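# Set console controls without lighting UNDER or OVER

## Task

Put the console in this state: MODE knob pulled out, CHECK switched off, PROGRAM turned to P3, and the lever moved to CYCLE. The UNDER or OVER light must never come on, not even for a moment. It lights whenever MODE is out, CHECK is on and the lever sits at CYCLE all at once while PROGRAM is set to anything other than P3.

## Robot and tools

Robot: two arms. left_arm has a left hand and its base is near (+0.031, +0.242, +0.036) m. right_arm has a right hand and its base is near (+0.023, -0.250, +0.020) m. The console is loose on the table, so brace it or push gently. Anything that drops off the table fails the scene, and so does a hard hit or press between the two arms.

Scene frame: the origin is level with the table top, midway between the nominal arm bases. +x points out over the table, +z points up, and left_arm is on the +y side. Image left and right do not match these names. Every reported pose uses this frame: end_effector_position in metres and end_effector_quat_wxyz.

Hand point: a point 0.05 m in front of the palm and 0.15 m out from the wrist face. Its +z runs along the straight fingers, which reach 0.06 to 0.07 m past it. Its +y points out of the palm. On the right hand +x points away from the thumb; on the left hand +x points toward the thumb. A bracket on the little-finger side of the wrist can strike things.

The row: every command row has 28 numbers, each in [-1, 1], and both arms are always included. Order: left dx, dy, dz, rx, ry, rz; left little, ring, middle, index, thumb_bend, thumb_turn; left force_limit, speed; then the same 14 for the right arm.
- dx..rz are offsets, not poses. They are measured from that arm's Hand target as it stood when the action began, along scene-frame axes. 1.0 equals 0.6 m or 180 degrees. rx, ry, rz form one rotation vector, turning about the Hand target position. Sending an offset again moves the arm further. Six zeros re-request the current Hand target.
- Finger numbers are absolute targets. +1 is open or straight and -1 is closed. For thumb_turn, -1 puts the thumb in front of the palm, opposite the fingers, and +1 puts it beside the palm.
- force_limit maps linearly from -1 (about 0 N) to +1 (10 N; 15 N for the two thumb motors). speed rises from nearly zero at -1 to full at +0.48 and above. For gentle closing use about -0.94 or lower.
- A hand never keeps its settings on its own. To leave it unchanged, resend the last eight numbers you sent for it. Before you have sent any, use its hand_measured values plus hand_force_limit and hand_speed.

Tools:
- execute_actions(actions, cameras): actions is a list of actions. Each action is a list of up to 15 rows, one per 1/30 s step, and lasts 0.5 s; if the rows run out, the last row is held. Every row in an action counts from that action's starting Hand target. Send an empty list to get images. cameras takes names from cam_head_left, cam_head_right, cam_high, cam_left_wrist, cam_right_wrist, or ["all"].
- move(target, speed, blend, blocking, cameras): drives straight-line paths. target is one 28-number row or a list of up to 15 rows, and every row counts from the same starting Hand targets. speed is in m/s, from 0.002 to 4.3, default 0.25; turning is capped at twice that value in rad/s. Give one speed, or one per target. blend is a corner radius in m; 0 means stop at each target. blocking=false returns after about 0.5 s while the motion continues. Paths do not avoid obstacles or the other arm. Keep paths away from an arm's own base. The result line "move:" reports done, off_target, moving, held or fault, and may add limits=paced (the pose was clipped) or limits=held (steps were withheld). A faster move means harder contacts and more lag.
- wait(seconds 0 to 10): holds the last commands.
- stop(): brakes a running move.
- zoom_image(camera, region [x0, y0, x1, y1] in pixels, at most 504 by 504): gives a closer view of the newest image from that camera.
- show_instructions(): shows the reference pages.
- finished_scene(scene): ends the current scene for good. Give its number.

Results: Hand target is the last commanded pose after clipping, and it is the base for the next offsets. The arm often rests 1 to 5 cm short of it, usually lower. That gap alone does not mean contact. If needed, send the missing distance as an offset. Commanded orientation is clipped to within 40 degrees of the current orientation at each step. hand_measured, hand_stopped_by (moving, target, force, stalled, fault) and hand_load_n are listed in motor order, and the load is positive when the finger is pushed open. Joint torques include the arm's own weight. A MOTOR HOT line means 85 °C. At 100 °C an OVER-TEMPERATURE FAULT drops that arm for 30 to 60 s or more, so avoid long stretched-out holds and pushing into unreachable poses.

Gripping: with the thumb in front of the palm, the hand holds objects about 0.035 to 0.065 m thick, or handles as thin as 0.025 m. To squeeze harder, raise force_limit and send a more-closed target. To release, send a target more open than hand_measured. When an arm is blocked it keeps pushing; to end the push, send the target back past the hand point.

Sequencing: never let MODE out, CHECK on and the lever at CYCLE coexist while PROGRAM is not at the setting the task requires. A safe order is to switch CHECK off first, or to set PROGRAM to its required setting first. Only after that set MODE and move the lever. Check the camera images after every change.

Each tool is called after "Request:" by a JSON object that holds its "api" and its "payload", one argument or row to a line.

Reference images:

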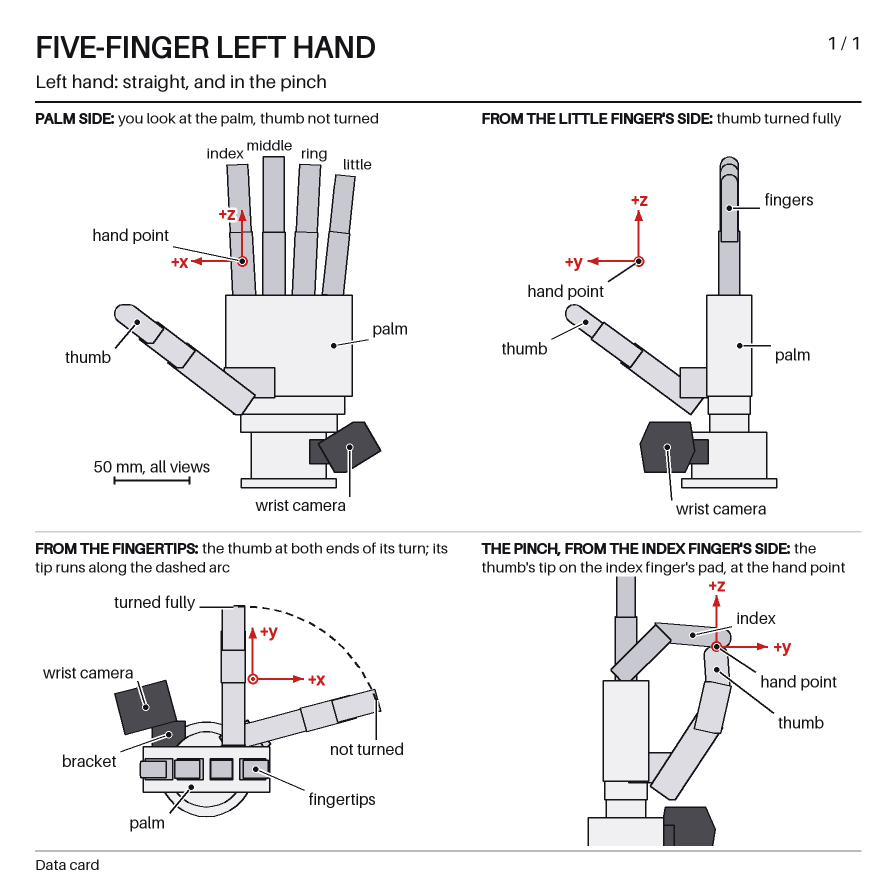

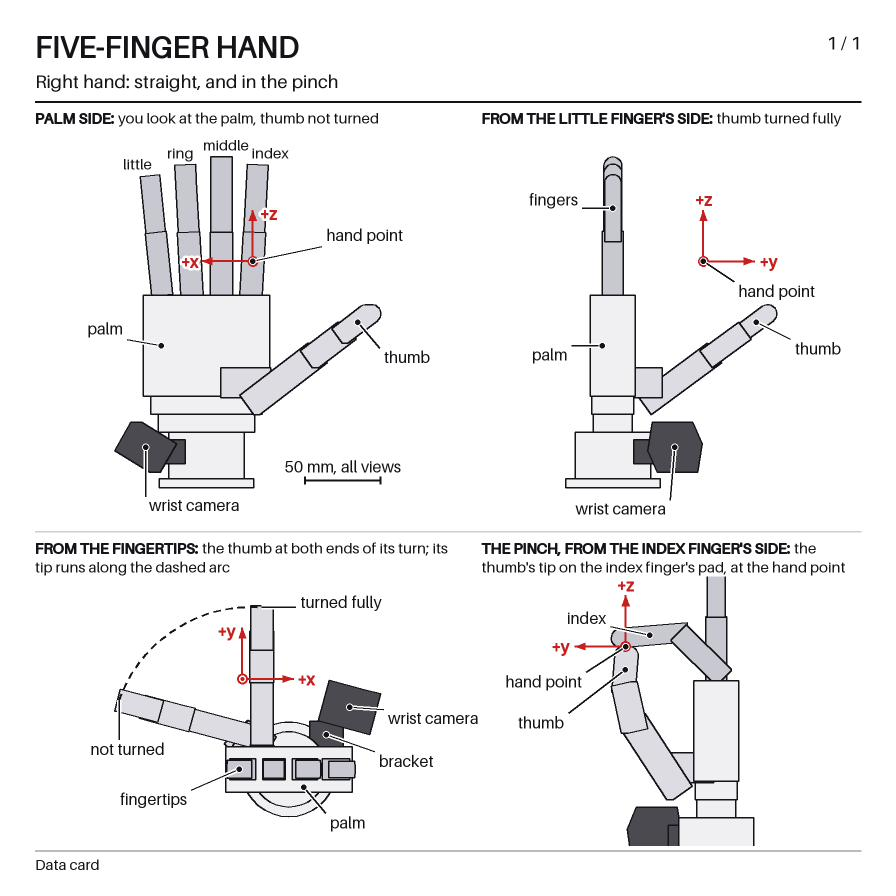

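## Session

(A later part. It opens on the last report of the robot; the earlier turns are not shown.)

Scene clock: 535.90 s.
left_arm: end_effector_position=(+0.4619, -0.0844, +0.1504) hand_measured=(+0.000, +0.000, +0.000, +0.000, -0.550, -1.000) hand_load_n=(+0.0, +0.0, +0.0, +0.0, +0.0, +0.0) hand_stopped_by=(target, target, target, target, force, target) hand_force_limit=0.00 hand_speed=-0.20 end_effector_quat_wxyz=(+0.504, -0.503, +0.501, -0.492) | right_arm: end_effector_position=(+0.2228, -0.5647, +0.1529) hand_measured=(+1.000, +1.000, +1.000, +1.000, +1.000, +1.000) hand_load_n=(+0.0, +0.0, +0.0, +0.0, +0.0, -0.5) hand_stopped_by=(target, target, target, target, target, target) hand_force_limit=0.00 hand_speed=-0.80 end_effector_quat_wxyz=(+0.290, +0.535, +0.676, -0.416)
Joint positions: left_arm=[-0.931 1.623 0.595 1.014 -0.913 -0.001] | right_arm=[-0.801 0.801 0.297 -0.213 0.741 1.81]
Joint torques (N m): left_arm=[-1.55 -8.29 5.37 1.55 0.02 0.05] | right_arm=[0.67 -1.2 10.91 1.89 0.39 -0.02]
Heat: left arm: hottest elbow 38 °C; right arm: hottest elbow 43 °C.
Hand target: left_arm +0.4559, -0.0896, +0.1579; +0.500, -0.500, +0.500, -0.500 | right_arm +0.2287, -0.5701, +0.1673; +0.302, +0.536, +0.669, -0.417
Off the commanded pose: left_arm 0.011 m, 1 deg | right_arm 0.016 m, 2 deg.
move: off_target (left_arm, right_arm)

Request:
{"api": "move", "payload": {
  "target": [-0.015, 0, -0.05, 0, 0, 0, 0,0,0,0,-0.6,-1,0,-0.2, 0,0,0,0,0,0,1,1,1,1,1,1,0,-0.8],
  "speed": 0.08,
  "cameras": ["cam_high", "cam_left_wrist"]
}}

Request:
{"api": "zoom_image", "payload": {
  "camera": "cam_left_wrist",
  "region": [180, 220, 380, 420]
}}

Request:
{"api": "zoom_image", "payload": {
  "camera": "cam_high",
  "region": [260, 150, 400, 250]
}}

Scene clock: 543.53 s.
left_arm: end_effector_position=(+0.4526, -0.0829, +0.1294) hand_measured=(+0.000, +0.000, +0.000, +0.000, -0.550, -1.000) hand_load_n=(+0.0, +0.0, +0.5, +0.0, +0.0, +0.0) hand_stopped_by=(target, target, target, target, force, target) hand_force_limit=0.00 hand_speed=-0.20 end_effector_quat_wxyz=(+0.504, -0.504, +0.498, -0.494) | right_arm: end_effector_position=(+0.2228, -0.5647, +0.1529) hand_measured=(+1.000, +1.000, +1.000, +1.000, +1.000, +1.000) hand_load_n=(+0.0, -0.5, +0.0, +0.0, +0.0, +0.0) hand_stopped_by=(target, target, target, target, target, target) hand_force_limit=0.00 hand_speed=-0.80 end_effector_quat_wxyz=(+0.290, +0.535, +0.676, -0.416)
Joint positions: left_arm=[-0.948 1.685 0.568 1.112 -0.933 -0.001] | right_arm=[-0.801 0.801 0.297 -0.213 0.741 1.81]
Joint torques (N m): left_arm=[-0.38 -7.47 4.7 2.22 0.02 0.06] | right_arm=[0.79 -1.03 10.89 1.85 0.39 -0.01]
Heat: left arm: hottest elbow 38 °C; right arm: hottest elbow 43 °C.
Hand target: left_arm +0.4469, -0.0897, +0.1281; +0.500, -0.500, +0.499, -0.501 | right_arm +0.2287, -0.5701, +0.1673; +0.302, +0.536, +0.669, -0.417
Off the commanded pose: left_arm 0.009 m, 1 deg | right_arm 0.016 m, 2 deg.
move: off_target (right_arm)
Images, in order (width x height): cam_high 672x504, cam_left_wrist 616x616.

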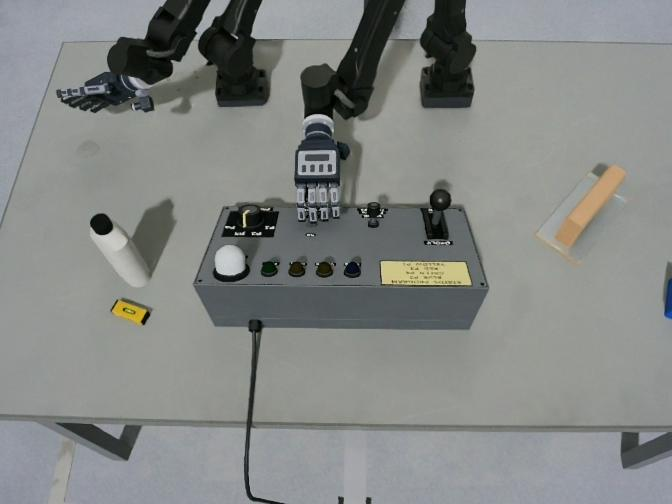

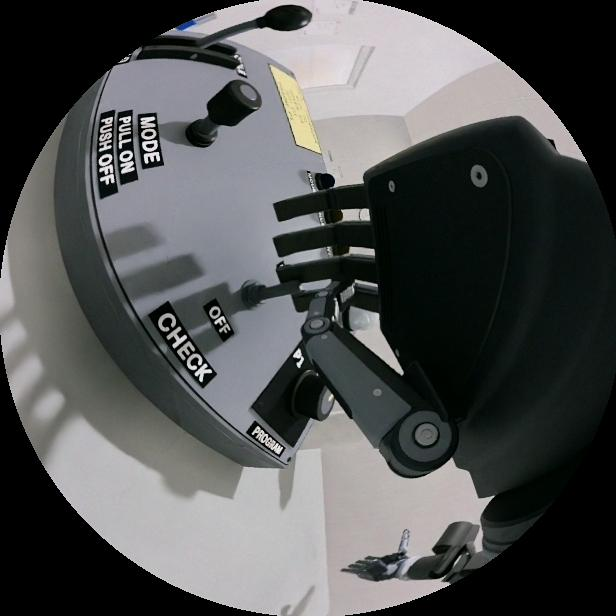

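Scaled by 2.520 from the camera's 616x616 image, which has a finer 880x880 frame.

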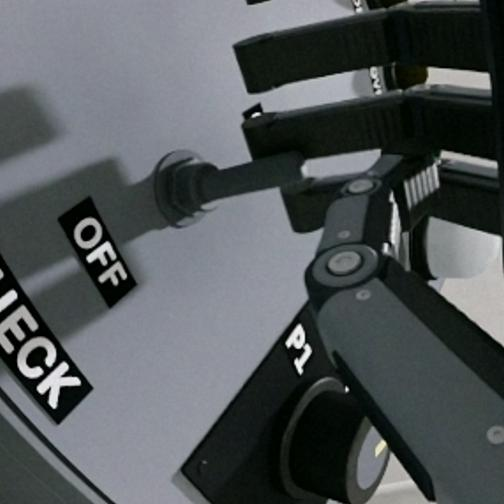

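Scaled by 3.600.

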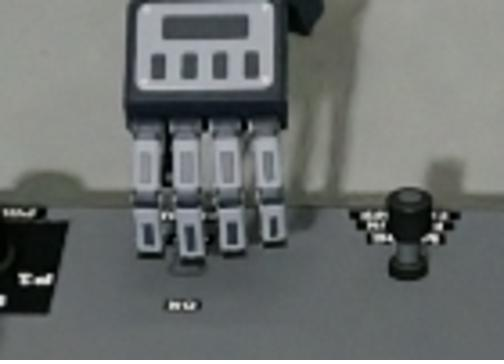

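Request:
{"api": "move", "payload": {
  "target": [
    [-0.005, -0.005, -0.018, 0, 0, 0, 0,0,0,0,-0.6,-1,0,-0.2, 0,0,0,0,0,0,1,1,1,1,1,1,0,-0.8],
    [-0.035, -0.012, -0.025, 0, 0, 0, 0,0,0,0,-0.6,-1,0,-0.2, 0,0,0,0,0,0,1,1,1,1,1,1,0,-0.8]
  ],
  "speed": 0.05,
  "cameras": ["cam_high", "cam_left_wrist"]
}}

Request:
{"api": "zoom_image", "payload": {
  "camera": "cam_left_wrist",
  "region": [180, 220, 380, 420]
}}

Request:
{"api": "zoom_image", "payload": {
  "camera": "cam_high",
  "region": [260, 150, 400, 250]
}}

Scene clock: 555.33 s.
left_arm: end_effector_position=(+0.4480, -0.0840, +0.1228) hand_measured=(+0.000, +0.000, +0.000, +0.000, -0.550, -1.000) hand_load_n=(+0.0, +0.0, +8.0, +0.0, +0.5, +0.0) hand_stopped_by=(target, target, target, target, force, target) hand_force_limit=0.00 hand_speed=-0.20 end_effector_quat_wxyz=(+0.510, -0.512, +0.482, -0.495) | right_arm: end_effector_position=(+0.2228, -0.5647, +0.1529) hand_measured=(+1.000, +1.000, +1.000, +1.000, +1.000, +1.000) hand_load_n=(+0.0, +0.5, +0.0, +0.0, +0.0, -0.5) hand_stopped_by=(target, target, target, target, target, target) hand_force_limit=0.00 hand_speed=-0.80 end_effector_quat_wxyz=(+0.290, +0.535, +0.676, -0.416)
Joint positions: left_arm=[-0.971 1.728 0.568 1.18 -0.985 -0.001] | right_arm=[-0.801 0.801 0.297 -0.213 0.741 1.81]
Joint torques (N m): left_arm=[-3.02 -6.53 2.39 1.89 -0.03 0.09] | right_arm=[0.5 -0.91 10.97 1.84 0.38 -0.01]
Heat: left arm: hottest elbow 37 °C; right arm: hottest elbow 43 °C.
Hand target: left_arm +0.4260, -0.0969, +0.1131; +0.500, -0.500, +0.499, -0.501 | right_arm +0.2287, -0.5701, +0.1673; +0.302, +0.536, +0.669, -0.417
Off the commanded pose: left_arm 0.027 m, 3 deg | right_arm 0.016 m, 2 deg.
move: off_target (left_arm, right_arm)
Images, in order (width x height): cam_high 672x504, cam_left_wrist 616x616.

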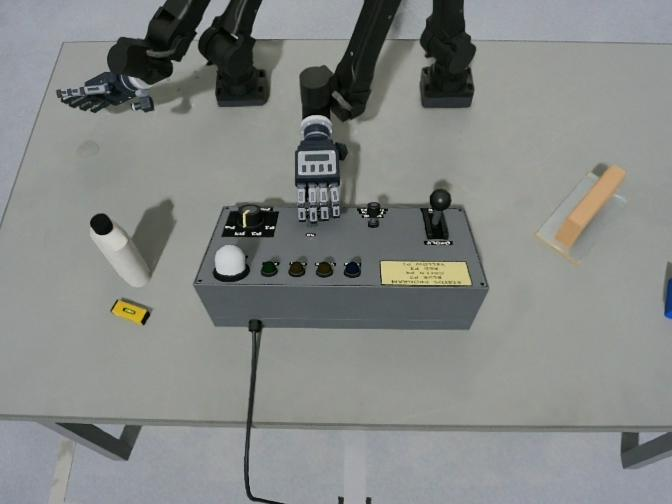

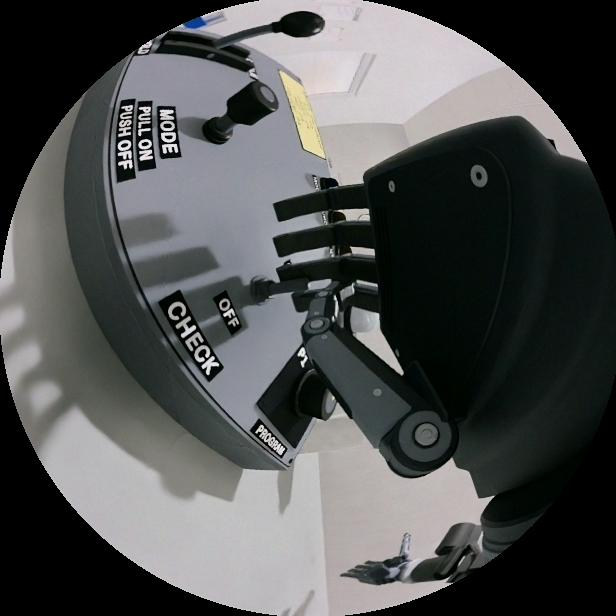

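Scaled by 2.520 from the camera's 616x616 image, which has a finer 880x880 frame.

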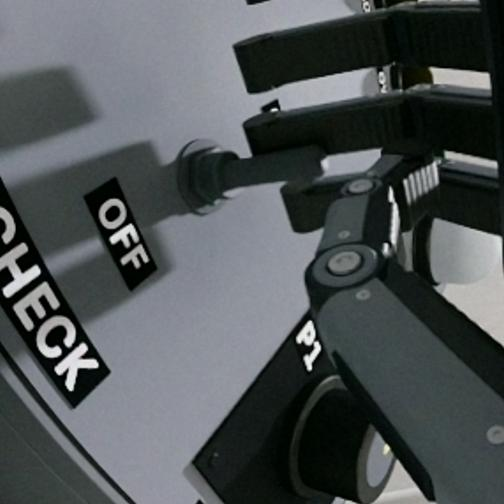

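Scaled by 3.600.

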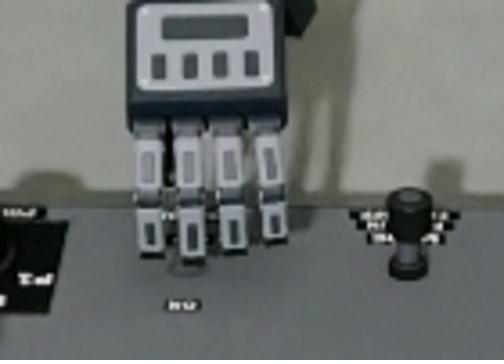

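Request:
{"api": "move", "payload": {
  "target": [-0.03, -0.006, -0.004, 0, 0, 0, 0,0,0,0,-0.6,-1,0,-0.2, 0,0,0,0,0,0,1,1,1,1,1,1,0,-0.8],
  "speed": 0.05,
  "cameras": ["cam_high", "cam_left_wrist"]
}}

Request:
{"api": "zoom_image", "payload": {
  "camera": "cam_left_wrist",
  "region": [180, 220, 380, 420]
}}

Scene clock: 563.93 s.
left_arm: end_effector_position=(+0.4106, -0.0972, +0.1134) hand_measured=(+0.000, +0.000, +0.000, +0.000, -0.550, -1.000) hand_load_n=(+0.0, -0.5, +0.0, +0.0, +0.5, +0.0) hand_stopped_by=(target, target, target, target, force, target) hand_force_limit=0.00 hand_speed=-0.20 end_effector_quat_wxyz=(+0.501, -0.502, +0.496, -0.500) | right_arm: end_effector_position=(+0.2228, -0.5647, +0.1529) hand_measured=(+1.000, +1.000, +1.000, +1.000, +1.000, +1.000) hand_load_n=(+0.0, +0.0, +0.0, +0.0, +0.0, -0.5) hand_stopped_by=(target, target, target, target, target, target) hand_force_limit=0.00 hand_speed=-0.80 end_effector_quat_wxyz=(+0.290, +0.535, +0.676, -0.416)
Joint positions: left_arm=[-1.062 1.731 0.526 1.211 -1.037 0.002] | right_arm=[-0.801 0.801 0.297 -0.213 0.741 1.81]
Joint torques (N m): left_arm=[-0.03 -7 4.4 1.21 0.07 0.04] | right_arm=[0.73 -1.14 10.91 1.8 0.39 0]
Heat: left arm: hottest elbow 37 °C; right arm: hottest elbow 43 °C.
Hand target: left_arm +0.4079, -0.1005, +0.1107; +0.500, -0.500, +0.499, -0.501 | right_arm +0.2287, -0.5701, +0.1673; +0.302, +0.536, +0.669, -0.417
Off the commanded pose: left_arm 0.005 m, 0 deg | right_arm 0.016 m, 2 deg.
move: off_target (right_arm)
Images, in order (width x height): cam_high 672x504, cam_left_wrist 616x616.

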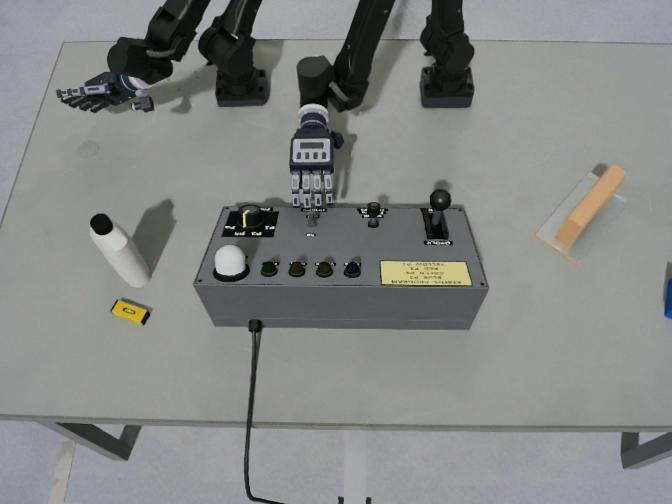

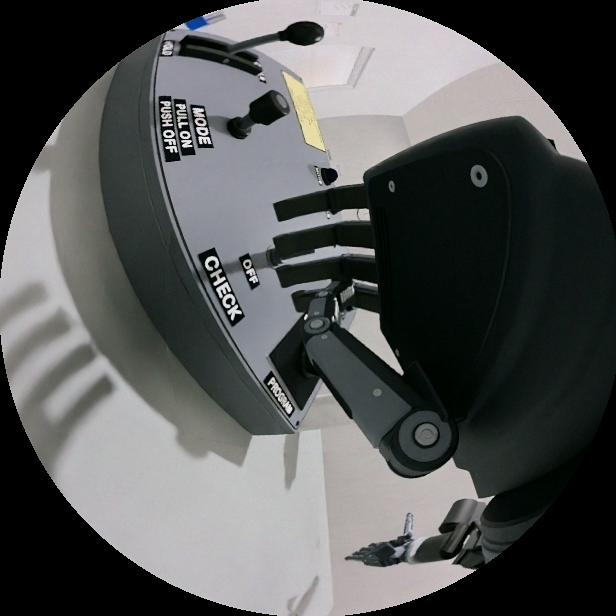

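Scaled by 2.520 from the camera's 616x616 image, which has a finer 880x880 frame.

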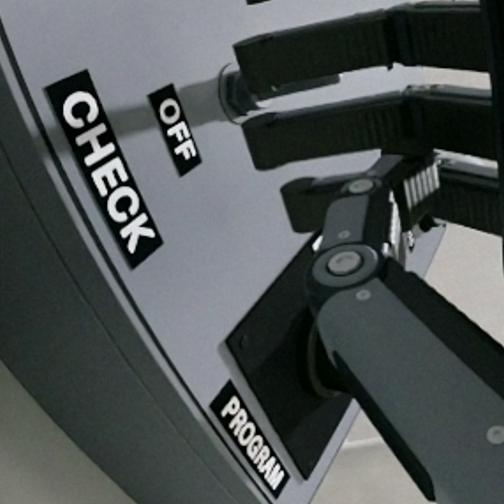

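Request:
{"api": "zoom_image", "payload": {
  "camera": "cam_high",
  "region": [280, 190, 340, 240]
}}

Request:
{"api": "zoom_image", "payload": {
  "camera": "cam_high",
  "region": [190, 180, 400, 290]
}}

Scaled by 8.400.

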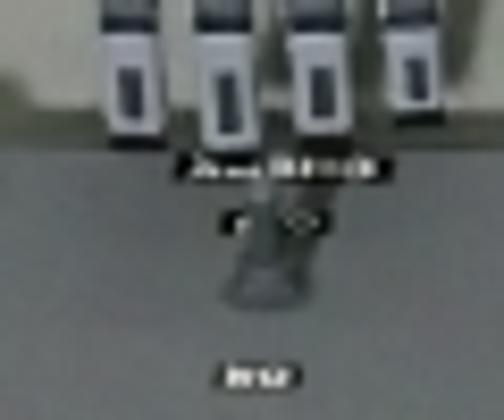

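Scaled by 2.400.

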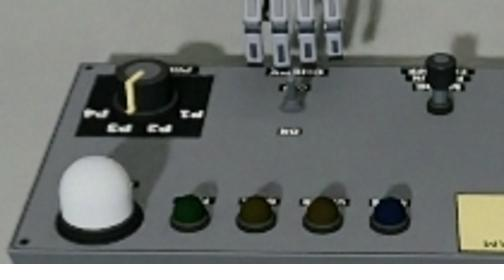

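Request:
{"api": "move", "payload": {
  "target": [-0.03, 0, 0.13, 0, 0, 0, 0,0,0,0,-0.6,-1,0,-0.2, 0,0,0,0,0,0,1,1,1,1,1,1,0,-0.8],
  "speed": 0.15,
  "cameras": ["cam_high", "cam_left_wrist", "cam_head_left"]
}}

Request:
{"api": "zoom_image", "payload": {
  "camera": "cam_high",
  "region": [280, 190, 340, 240]
}}

Request:
{"api": "zoom_image", "payload": {
  "camera": "cam_left_wrist",
  "region": [180, 220, 380, 420]
}}

Scene clock: 579.67 s.
left_arm: end_effector_position=(+0.3936, -0.0904, +0.1771) hand_measured=(+0.000, +0.000, +0.000, +0.000, -0.550, -1.000) hand_load_n=(+0.0, +0.0, +0.0, +0.0, +0.0, +0.0) hand_stopped_by=(target, target, target, target, force, target) hand_force_limit=0.00 hand_speed=-0.20 end_effector_quat_wxyz=(+0.508, -0.499, +0.505, -0.487) | right_arm: end_effector_position=(+0.2228, -0.5647, +0.1529) hand_measured=(+1.000, +1.000, +1.000, +1.000, +1.000, +1.000) hand_load_n=(+0.0, +0.0, +0.0, +0.0, +0.0, -0.5) hand_stopped_by=(target, target, target, target, target, target) hand_force_limit=0.00 hand_speed=-0.80 end_effector_quat_wxyz=(+0.290, +0.535, +0.676, -0.416)
Joint positions: left_arm=[-1.098 1.466 0.526 0.92 -1.082 0.011] | right_arm=[-0.801 0.801 0.297 -0.213 0.741 1.81]
Joint torques (N m): left_arm=[-0.97 -7.12 7.28 1.21 0.04 0] | right_arm=[0.79 -1.32 10.89 1.87 0.41 0.01]
Heat: left arm: hottest elbow 36 °C; right arm: hottest elbow 43 °C.
Hand target: left_arm +0.3900, -0.1004, +0.1886; +0.500, -0.500, +0.499, -0.500 | right_arm +0.2287, -0.5701, +0.1673; +0.302, +0.536, +0.669, -0.417
Off the commanded pose: left_arm 0.016 m, 2 deg | right_arm 0.016 m, 2 deg.
move: off_target (left_arm, right_arm)
Images, in order (width x height): cam_head_left 672x504, cam_high 672x504, cam_left_wrist 616x616.

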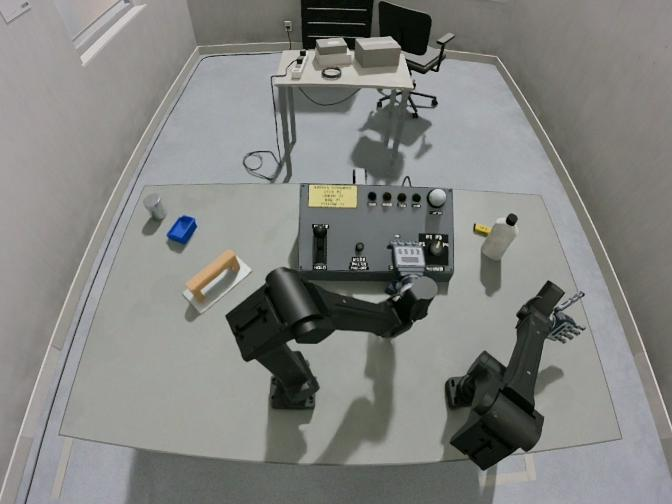

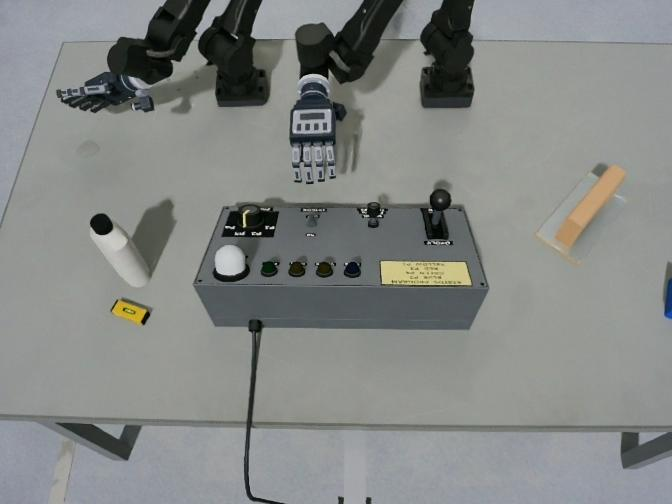

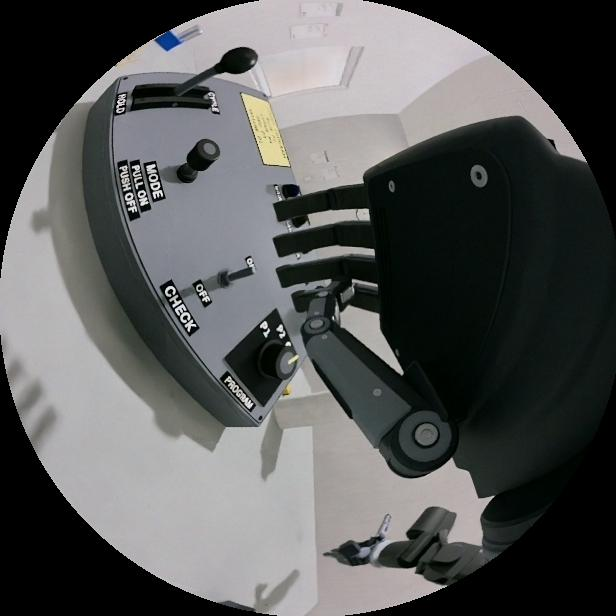

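Scaled by 8.400.

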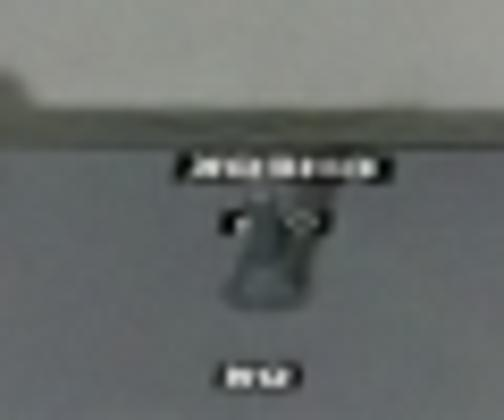

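Scaled by 2.520 from the camera's 616x616 image, which has a finer 880x880 frame.

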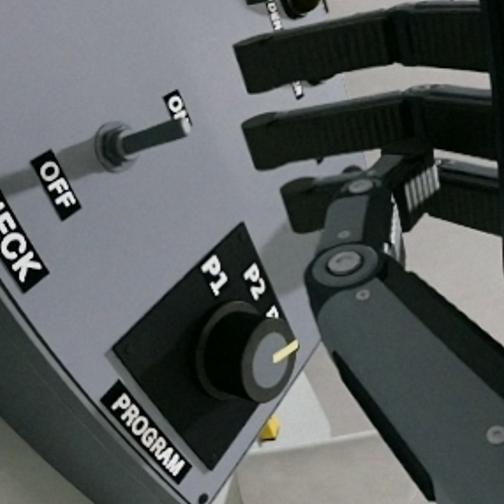

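Request:
{"api": "move", "payload": {
  "target": [0.033, 0.075, 0.027, 0.5, 0, 0, 1,1,1,0,-0.6,-1,0,-0.2, 0,0,0,0,0,0,1,1,1,1,1,1,0,-0.8],
  "speed": 0.4,
  "cameras": ["cam_high", "cam_left_wrist"]
}}

Scene clock: 631.47 s.
left_arm: end_effector_position=(+0.4098, -0.0410, +0.1985) hand_measured=(+1.000, +1.000, +1.000, +0.000, -0.550, -1.000) hand_load_n=(-0.5, +0.0, +0.0, +0.0, +0.0, +0.0) hand_stopped_by=(target, target, target, target, force, target) hand_force_limit=0.00 hand_speed=-0.20 end_effector_quat_wxyz=(+0.702, -0.002, +0.712, +0.011) | right_arm: end_effector_position=(+0.2228, -0.5647, +0.1529) hand_measured=(+1.000, +1.000, +1.000, +1.000, +1.000, +1.000) hand_load_n=(+0.0, +0.0, +0.0, +0.0, +0.0, +0.0) hand_stopped_by=(target, target, target, target, target, target) hand_force_limit=0.00 hand_speed=-0.80 end_effector_quat_wxyz=(+0.290, +0.535, +0.676, -0.416)
Joint positions: left_arm=[-1.109 1.587 0.641 0.913 -1.095 1.555] | right_arm=[-0.801 0.801 0.297 -0.213 0.741 1.81]
Joint torques (N m): left_arm=[-1.08 -6.42 8.21 2.03 0.16 0.27] | right_arm=[0.62 -0.91 10.78 1.84 0.38 -0.04]
Heat: left arm: hottest elbow 38 °C; right arm: hottest elbow 43 °C.
Hand target: left_arm +0.4098, -0.0555, +0.2049; +0.707, +0.000, +0.707, -0.001 | right_arm +0.2287, -0.5701, +0.1673; +0.302, +0.536, +0.669, -0.417
Off the commanded pose: left_arm 0.016 m, 2 deg | right_arm 0.016 m, 2 deg.
move: off_target (left_arm, right_arm)
Images, in order (width x height): cam_high 672x504, cam_left_wrist 616x616.

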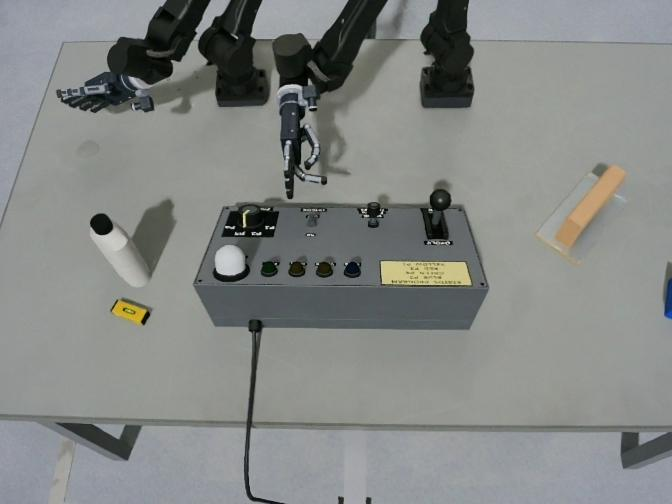

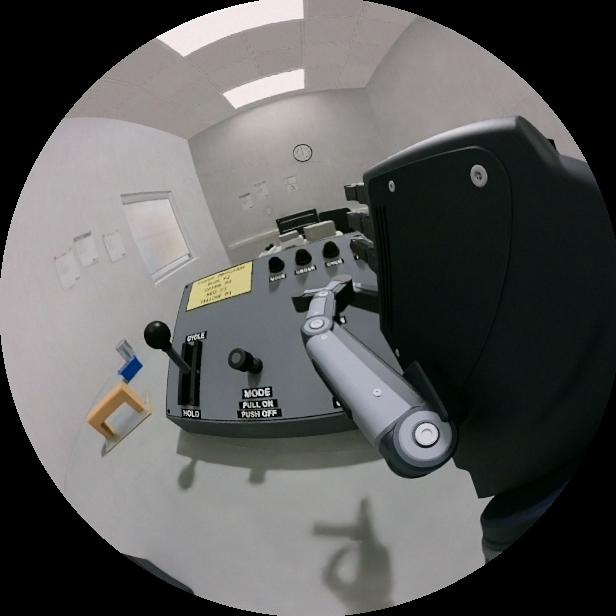

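Request:
{"api": "move", "payload": {
  "target": [0.1, -0.005, -0.078, 0, 0, 0, 1,1,1,0,1,-1,0,-0.2, 0,0,0,0,0,0,1,1,1,1,1,1,0,-0.8],
  "speed": 0.12,
  "cameras": ["cam_high", "cam_left_wrist"]
}}

Request:
{"api": "zoom_image", "payload": {
  "camera": "cam_high",
  "region": [260, 150, 400, 250]
}}

Request:
{"api": "zoom_image", "payload": {
  "camera": "cam_left_wrist",
  "region": [220, 220, 420, 420]
}}

Scene clock: 648.33 s.
left_arm: end_effector_position=(+0.4574, -0.0533, +0.1481) hand_measured=(+1.000, +1.000, +1.000, +0.000, +1.000, -1.000) hand_load_n=(+0.0, +0.0, +0.0, +0.0, +0.0, +0.0) hand_stopped_by=(target, target, target, target, target, target) hand_force_limit=0.00 hand_speed=-0.20 end_effector_quat_wxyz=(+0.698, +0.013, +0.716, +0.003) | right_arm: end_effector_position=(+0.2228, -0.5647, +0.1529) hand_measured=(+1.000, +1.000, +1.000, +1.000, +1.000, +1.000) hand_load_n=(+0.0, +0.0, +0.0, +0.0, +0.0, +0.0) hand_stopped_by=(target, target, target, target, target, target) hand_force_limit=0.00 hand_speed=-0.80 end_effector_quat_wxyz=(+0.290, +0.535, +0.676, -0.416)
Joint positions: left_arm=[-1.02 1.782 0.705 1.034 -0.975 1.558] | right_arm=[-0.801 0.801 0.297 -0.213 0.741 1.81]
Joint torques (N m): left_arm=[1.44 -8.06 8.28 2.09 0.11 0.22] | right_arm=[0.62 -1.2 10.88 1.95 0.41 0]
Heat: left arm: hottest elbow 38 °C; right arm: hottest elbow 44 °C.
Hand target: left_arm +0.4698, -0.0584, +0.1580; +0.707, +0.000, +0.707, -0.001 | right_arm +0.2287, -0.5701, +0.1673; +0.302, +0.536, +0.669, -0.417
Off the commanded pose: left_arm 0.017 m, 2 deg | right_arm 0.016 m, 2 deg.
move: off_target (left_arm, right_arm)
Images, in order (width x height): cam_high 672x504, cam_left_wrist 616x616.

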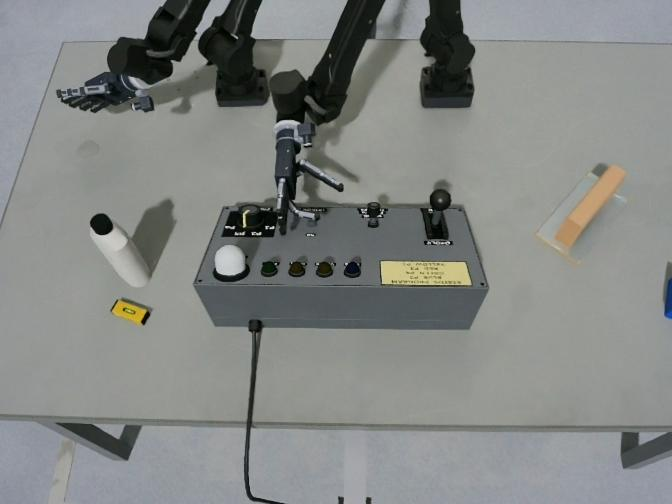

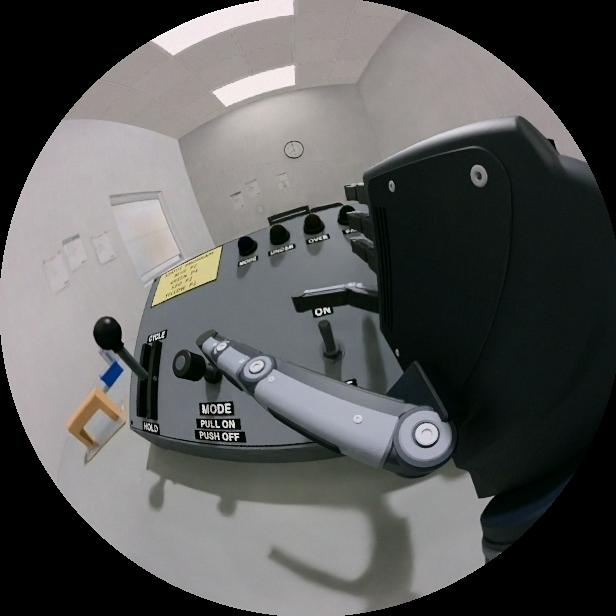

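Scaled by 3.600.

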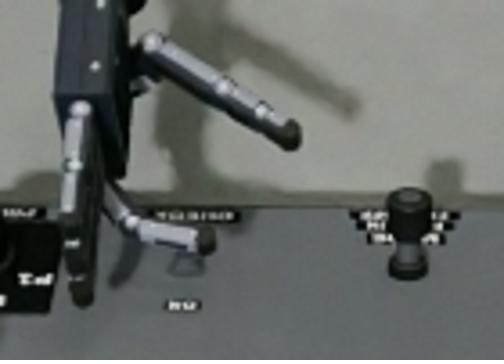

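Scaled by 2.520 from the camera's 616x616 image, which has a finer 880x880 frame.

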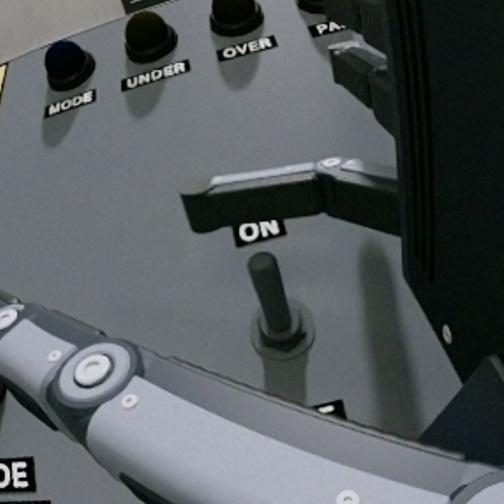

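Request:
{"api": "move", "payload": {
  "target": [-0.015, 0.008, -0.063, 0, 0, 0, 1,1,1,0,1,-1,0,-0.2, 0,0,0,0,0,0,1,1,1,1,1,1,0,-0.8],
  "speed": 0.08,
  "cameras": ["cam_high", "cam_left_wrist"]
}}

Request:
{"api": "zoom_image", "payload": {
  "camera": "cam_high",
  "region": [260, 150, 400, 250]
}}

Request:
{"api": "zoom_image", "payload": {
  "camera": "cam_left_wrist",
  "region": [220, 220, 420, 420]
}}

Scene clock: 655.30 s.
left_arm: end_effector_position=(+0.4577, -0.0530, +0.1199) hand_measured=(+1.000, +1.000, +1.000, +0.000, +1.000, -1.000) hand_load_n=(+0.0, +0.0, +0.0, +0.0, +0.0, +0.5) hand_stopped_by=(target, target, target, target, target, target) hand_force_limit=0.00 hand_speed=-0.20 end_effector_quat_wxyz=(+0.704, +0.002, +0.710, -0.002) | right_arm: end_effector_position=(+0.2228, -0.5647, +0.1529) hand_measured=(+1.000, +1.000, +1.000, +1.000, +1.000, +1.000) hand_load_n=(+0.0, +0.0, +0.0, +0.5, +0.0, +0.0) hand_stopped_by=(target, target, target, target, target, target) hand_force_limit=0.00 hand_speed=-0.80 end_effector_quat_wxyz=(+0.290, +0.535, +0.676, -0.416)
Joint positions: left_arm=[-1.02 1.88 0.705 1.159 -0.982 1.558] | right_arm=[-0.801 0.801 0.297 -0.213 0.741 1.81]
Joint torques (N m): left_arm=[0.15 -8.41 5.52 1.96 0.03 0.24] | right_arm=[0.67 -0.97 10.95 1.83 0.4 -0.02]
Heat: left arm: hottest elbow 38 °C; right arm: hottest elbow 44 °C.
Hand target: left_arm +0.4608, -0.0537, +0.1203; +0.707, +0.000, +0.707, -0.001 | right_arm +0.2287, -0.5701, +0.1673; +0.302, +0.536, +0.669, -0.417
Off the commanded pose: left_arm 0.003 m, 1 deg | right_arm 0.016 m, 2 deg.
move: off_target (right_arm)
Images, in order (width x height): cam_high 672x504, cam_left_wrist 616x616.

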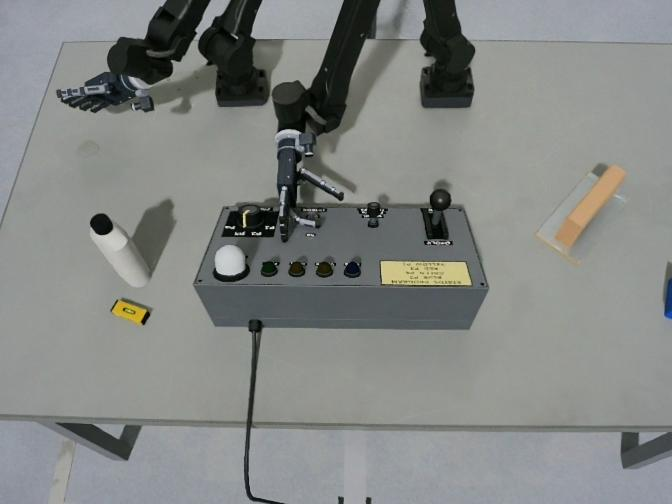

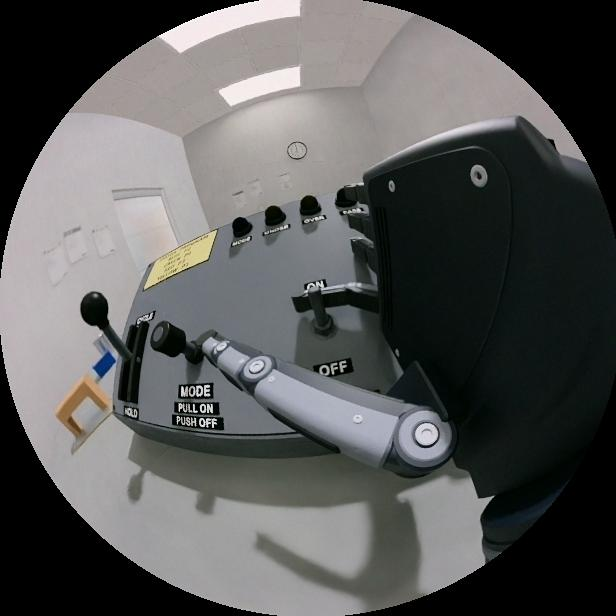

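Scaled by 3.600.

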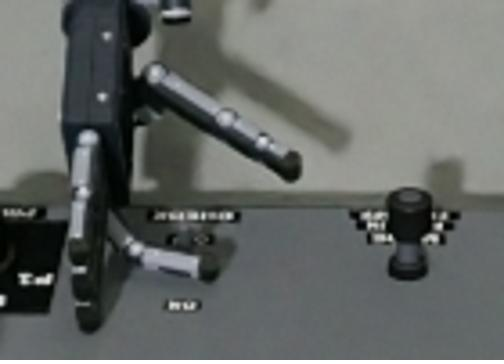

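Scaled by 2.520 from the camera's 616x616 image, which has a finer 880x880 frame.

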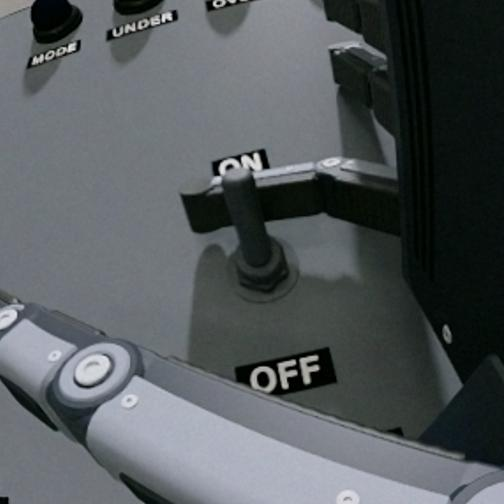

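Request:
{"api": "move", "payload": {
  "target": [
    [-0.015, 0.012, 0, 0, 0, 0, 1,1,1,0,1,-1,0,-0.2, 0,0,0,0,0,0,1,1,1,1,1,1,0,-0.8],
    [-0.045, 0.012, -0.006, 0, 0, 0, 1,1,1,0,1,-1,0,-0.2, 0,0,0,0,0,0,1,1,1,1,1,1,0,-0.8]
  ],
  "speed": 0.06,
  "cameras": ["cam_high", "cam_left_wrist"]
}}

Request:
{"api": "zoom_image", "payload": {
  "camera": "cam_left_wrist",
  "region": [220, 220, 420, 420]
}}

Scene clock: 665.23 s.
left_arm: end_effector_position=(+0.4539, -0.0459, +0.1204) hand_measured=(+1.000, +1.000, +1.000, +0.000, +1.000, -1.000) hand_load_n=(-0.5, +0.0, +0.0, +7.5, +0.0, +0.0) hand_stopped_by=(target, target, target, target, target, target) hand_force_limit=0.00 hand_speed=-0.20 end_effector_quat_wxyz=(+0.709, -0.010, +0.705, -0.005) | right_arm: end_effector_position=(+0.2228, -0.5647, +0.1529) hand_measured=(+1.000, +1.000, +1.000, +1.000, +1.000, +1.000) hand_load_n=(+0.0, +0.0, +0.0, +0.0, +0.0, -0.5) hand_stopped_by=(target, target, target, target, target, target) hand_force_limit=0.00 hand_speed=-0.80 end_effector_quat_wxyz=(+0.290, +0.535, +0.676, -0.416)
Joint positions: left_arm=[-1.02 1.88 0.687 1.202 -0.995 1.558] | right_arm=[-0.801 0.801 0.297 -0.213 0.741 1.81]
Joint torques (N m): left_arm=[-2.73 -9.17 1.58 2.06 -0.95 0.25] | right_arm=[0.56 -1.32 10.91 1.76 0.38 -0.04]
Heat: left arm: hottest elbow 38 °C; right arm: hottest elbow 44 °C.
Hand target: left_arm +0.4338, -0.0464, +0.1166; +0.707, +0.000, +0.707, -0.001 | right_arm +0.2287, -0.5701, +0.1673; +0.302, +0.536, +0.669, -0.417
Off the commanded pose: left_arm 0.020 m, 1 deg | right_arm 0.016 m, 2 deg.
move: off_target (left_arm, right_arm)
Images, in order (width x height): cam_high 672x504, cam_left_wrist 616x616.

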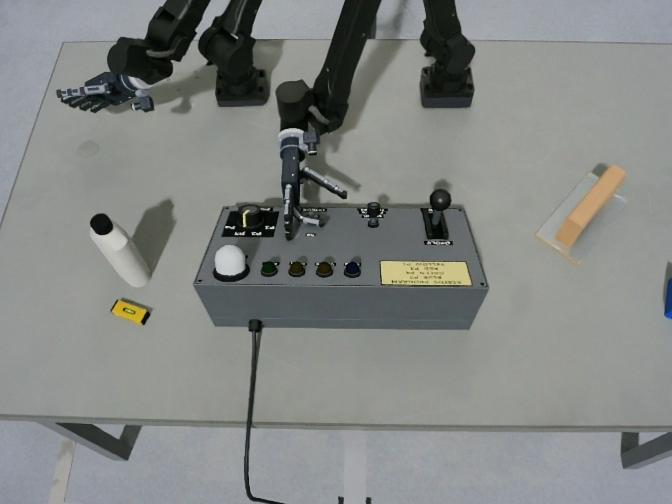

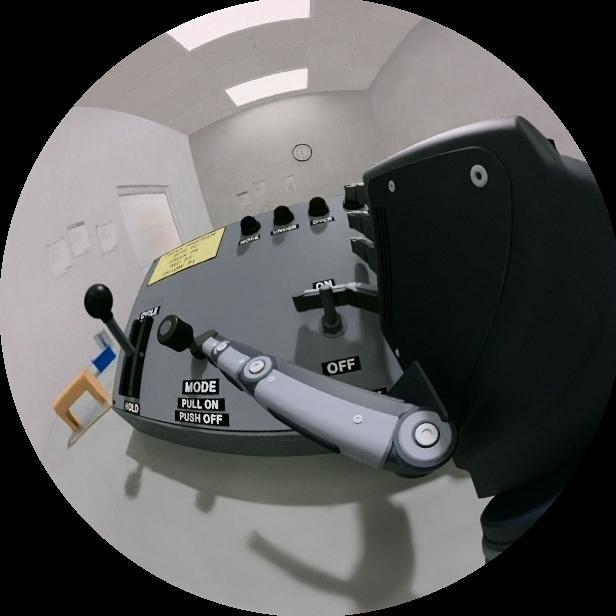

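Scaled by 2.520 from the camera's 616x616 image, which has a finer 880x880 frame.

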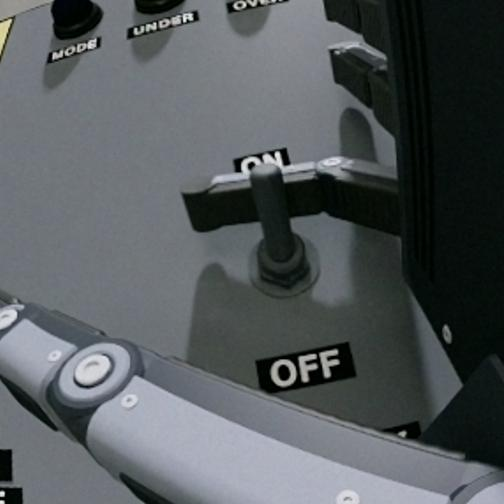

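Request:
{"api": "move", "payload": {
  "target": [-0.018, 0.0, -0.003, 0, 0, 0, 1,1,1,0,1,-1,0,-0.2, 0,0,0,0,0,0,1,1,1,1,1,1,0,-0.8],
  "speed": 0.06,
  "cameras": ["cam_left_wrist"]
}}

Request:
{"api": "zoom_image", "payload": {
  "camera": "cam_left_wrist",
  "region": [220, 220, 420, 420]
}}

Scene clock: 669.80 s.
left_arm: end_effector_position=(+0.4518, -0.0444, +0.1221) hand_measured=(+1.000, +1.000, +1.000, +0.000, +1.000, -1.000) hand_load_n=(+0.0, +0.0, +0.0, +9.5, +0.0, +0.0) hand_stopped_by=(target, target, target, target, target, target) hand_force_limit=0.00 hand_speed=-0.20 end_effector_quat_wxyz=(+0.712, -0.020, +0.701, -0.009) | right_arm: end_effector_position=(+0.2228, -0.5647, +0.1529) hand_measured=(+1.000, +1.000, +1.000, +1.000, +1.000, +1.000) hand_load_n=(+0.0, +0.0, +0.0, +0.0, +0.0, -0.5) hand_stopped_by=(target, target, target, target, target, target) hand_force_limit=0.00 hand_speed=-0.80 end_effector_quat_wxyz=(+0.290, +0.535, +0.676, -0.416)
Joint positions: left_arm=[-1.024 1.88 0.684 1.225 -1.009 1.553] | right_arm=[-0.801 0.801 0.297 -0.213 0.741 1.81]
Joint torques (N m): left_arm=[-3.66 -9.11 0.49 1.72 -1.26 0.28] | right_arm=[0.91 -0.91 10.96 1.83 0.39 0]
Heat: left arm: hottest elbow 37 °C; right arm: hottest elbow 44 °C.
Hand target: left_arm +0.4229, -0.0463, +0.1147; +0.707, +0.000, +0.707, -0.001 | right_arm +0.2287, -0.5701, +0.1673; +0.302, +0.536, +0.669, -0.417
Off the commanded pose: left_arm 0.030 m, 3 deg | right_arm 0.016 m, 2 deg.
move: off_target (left_arm, right_arm)
Images, in order (width x height): cam_left_wrist 616x616.

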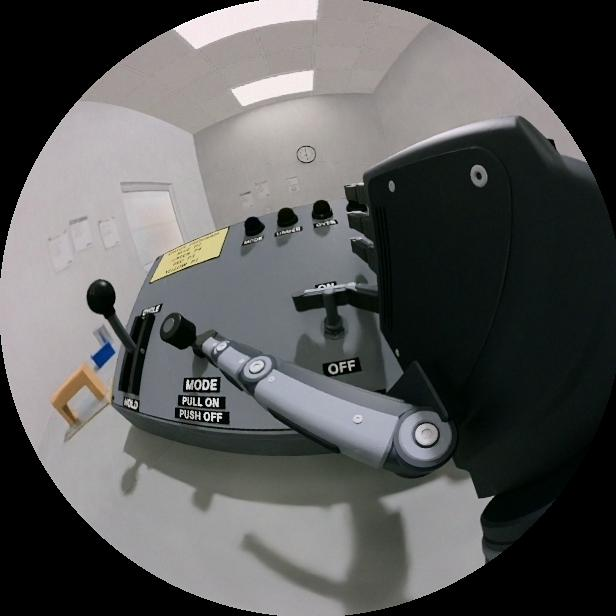

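Scaled by 2.520 from the camera's 616x616 image, which has a finer 880x880 frame.

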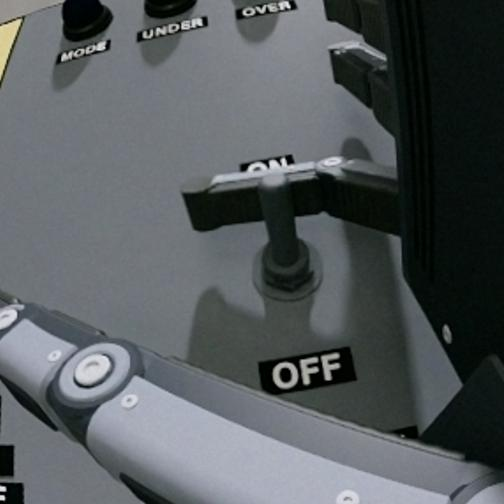

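Request:
{"api": "move", "payload": {
  "target": [-0.02, 0.0, -0.006, 0, 0, 0, 1,1,1,0,1,-1,0,-0.2, 0,0,0,0,0,0,1,1,1,1,1,1,0,-0.8],
  "speed": 0.06,
  "cameras": ["cam_left_wrist"]
}}

Request:
{"api": "zoom_image", "payload": {
  "camera": "cam_left_wrist",
  "region": [220, 220, 420, 420]
}}

Scene clock: 676.00 s.
left_arm: end_effector_position=(+0.4314, -0.0431, +0.1295) hand_measured=(+1.000, +1.000, +1.000, +0.000, +1.000, -1.000) hand_load_n=(+0.0, +0.0, +0.0, +3.5, +0.0, +0.0) hand_stopped_by=(target, target, target, target, target, target) hand_force_limit=0.00 hand_speed=-0.20 end_effector_quat_wxyz=(+0.718, -0.027, +0.695, -0.007) | right_arm: end_effector_position=(+0.2228, -0.5647, +0.1529) hand_measured=(+1.000, +1.000, +1.000, +1.000, +1.000, +1.000) hand_load_n=(+0.0, +0.0, +0.0, +0.0, +0.0, +0.0) hand_stopped_by=(target, target, target, target, target, target) hand_force_limit=0.00 hand_speed=-0.80 end_effector_quat_wxyz=(+0.290, +0.535, +0.676, -0.416)
Joint positions: left_arm=[-1.066 1.862 0.656 1.27 -1.064 1.578] | right_arm=[-0.801 0.801 0.297 -0.213 0.741 1.81]
Joint torques (N m): left_arm=[-3.31 -7.47 1.37 0.96 -0.35 0.06] | right_arm=[0.62 -1.08 10.8 1.91 0.39 -0.01]
Heat: left arm: hottest elbow 37 °C; right arm: hottest elbow 44 °C.
Hand target: left_arm +0.4110, -0.0464, +0.1113; +0.707, +0.000, +0.707, -0.001 | right_arm +0.2287, -0.5701, +0.1673; +0.302, +0.536, +0.669, -0.417
Off the commanded pose: left_arm 0.028 m, 4 deg | right_arm 0.016 m, 2 deg.
move: off_target (left_arm, right_arm)
Images, in order (width x height): cam_left_wrist 616x616.

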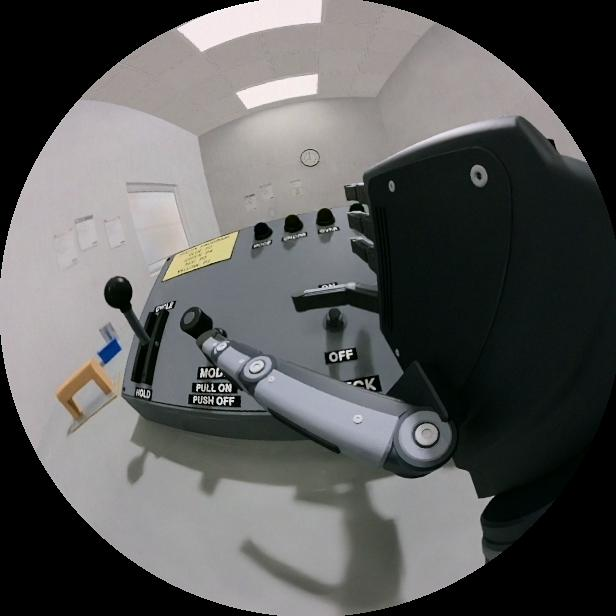

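Scaled by 2.520 from the camera's 616x616 image, which has a finer 880x880 frame.

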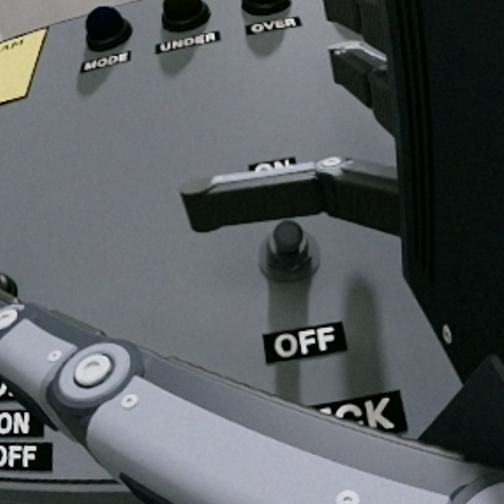

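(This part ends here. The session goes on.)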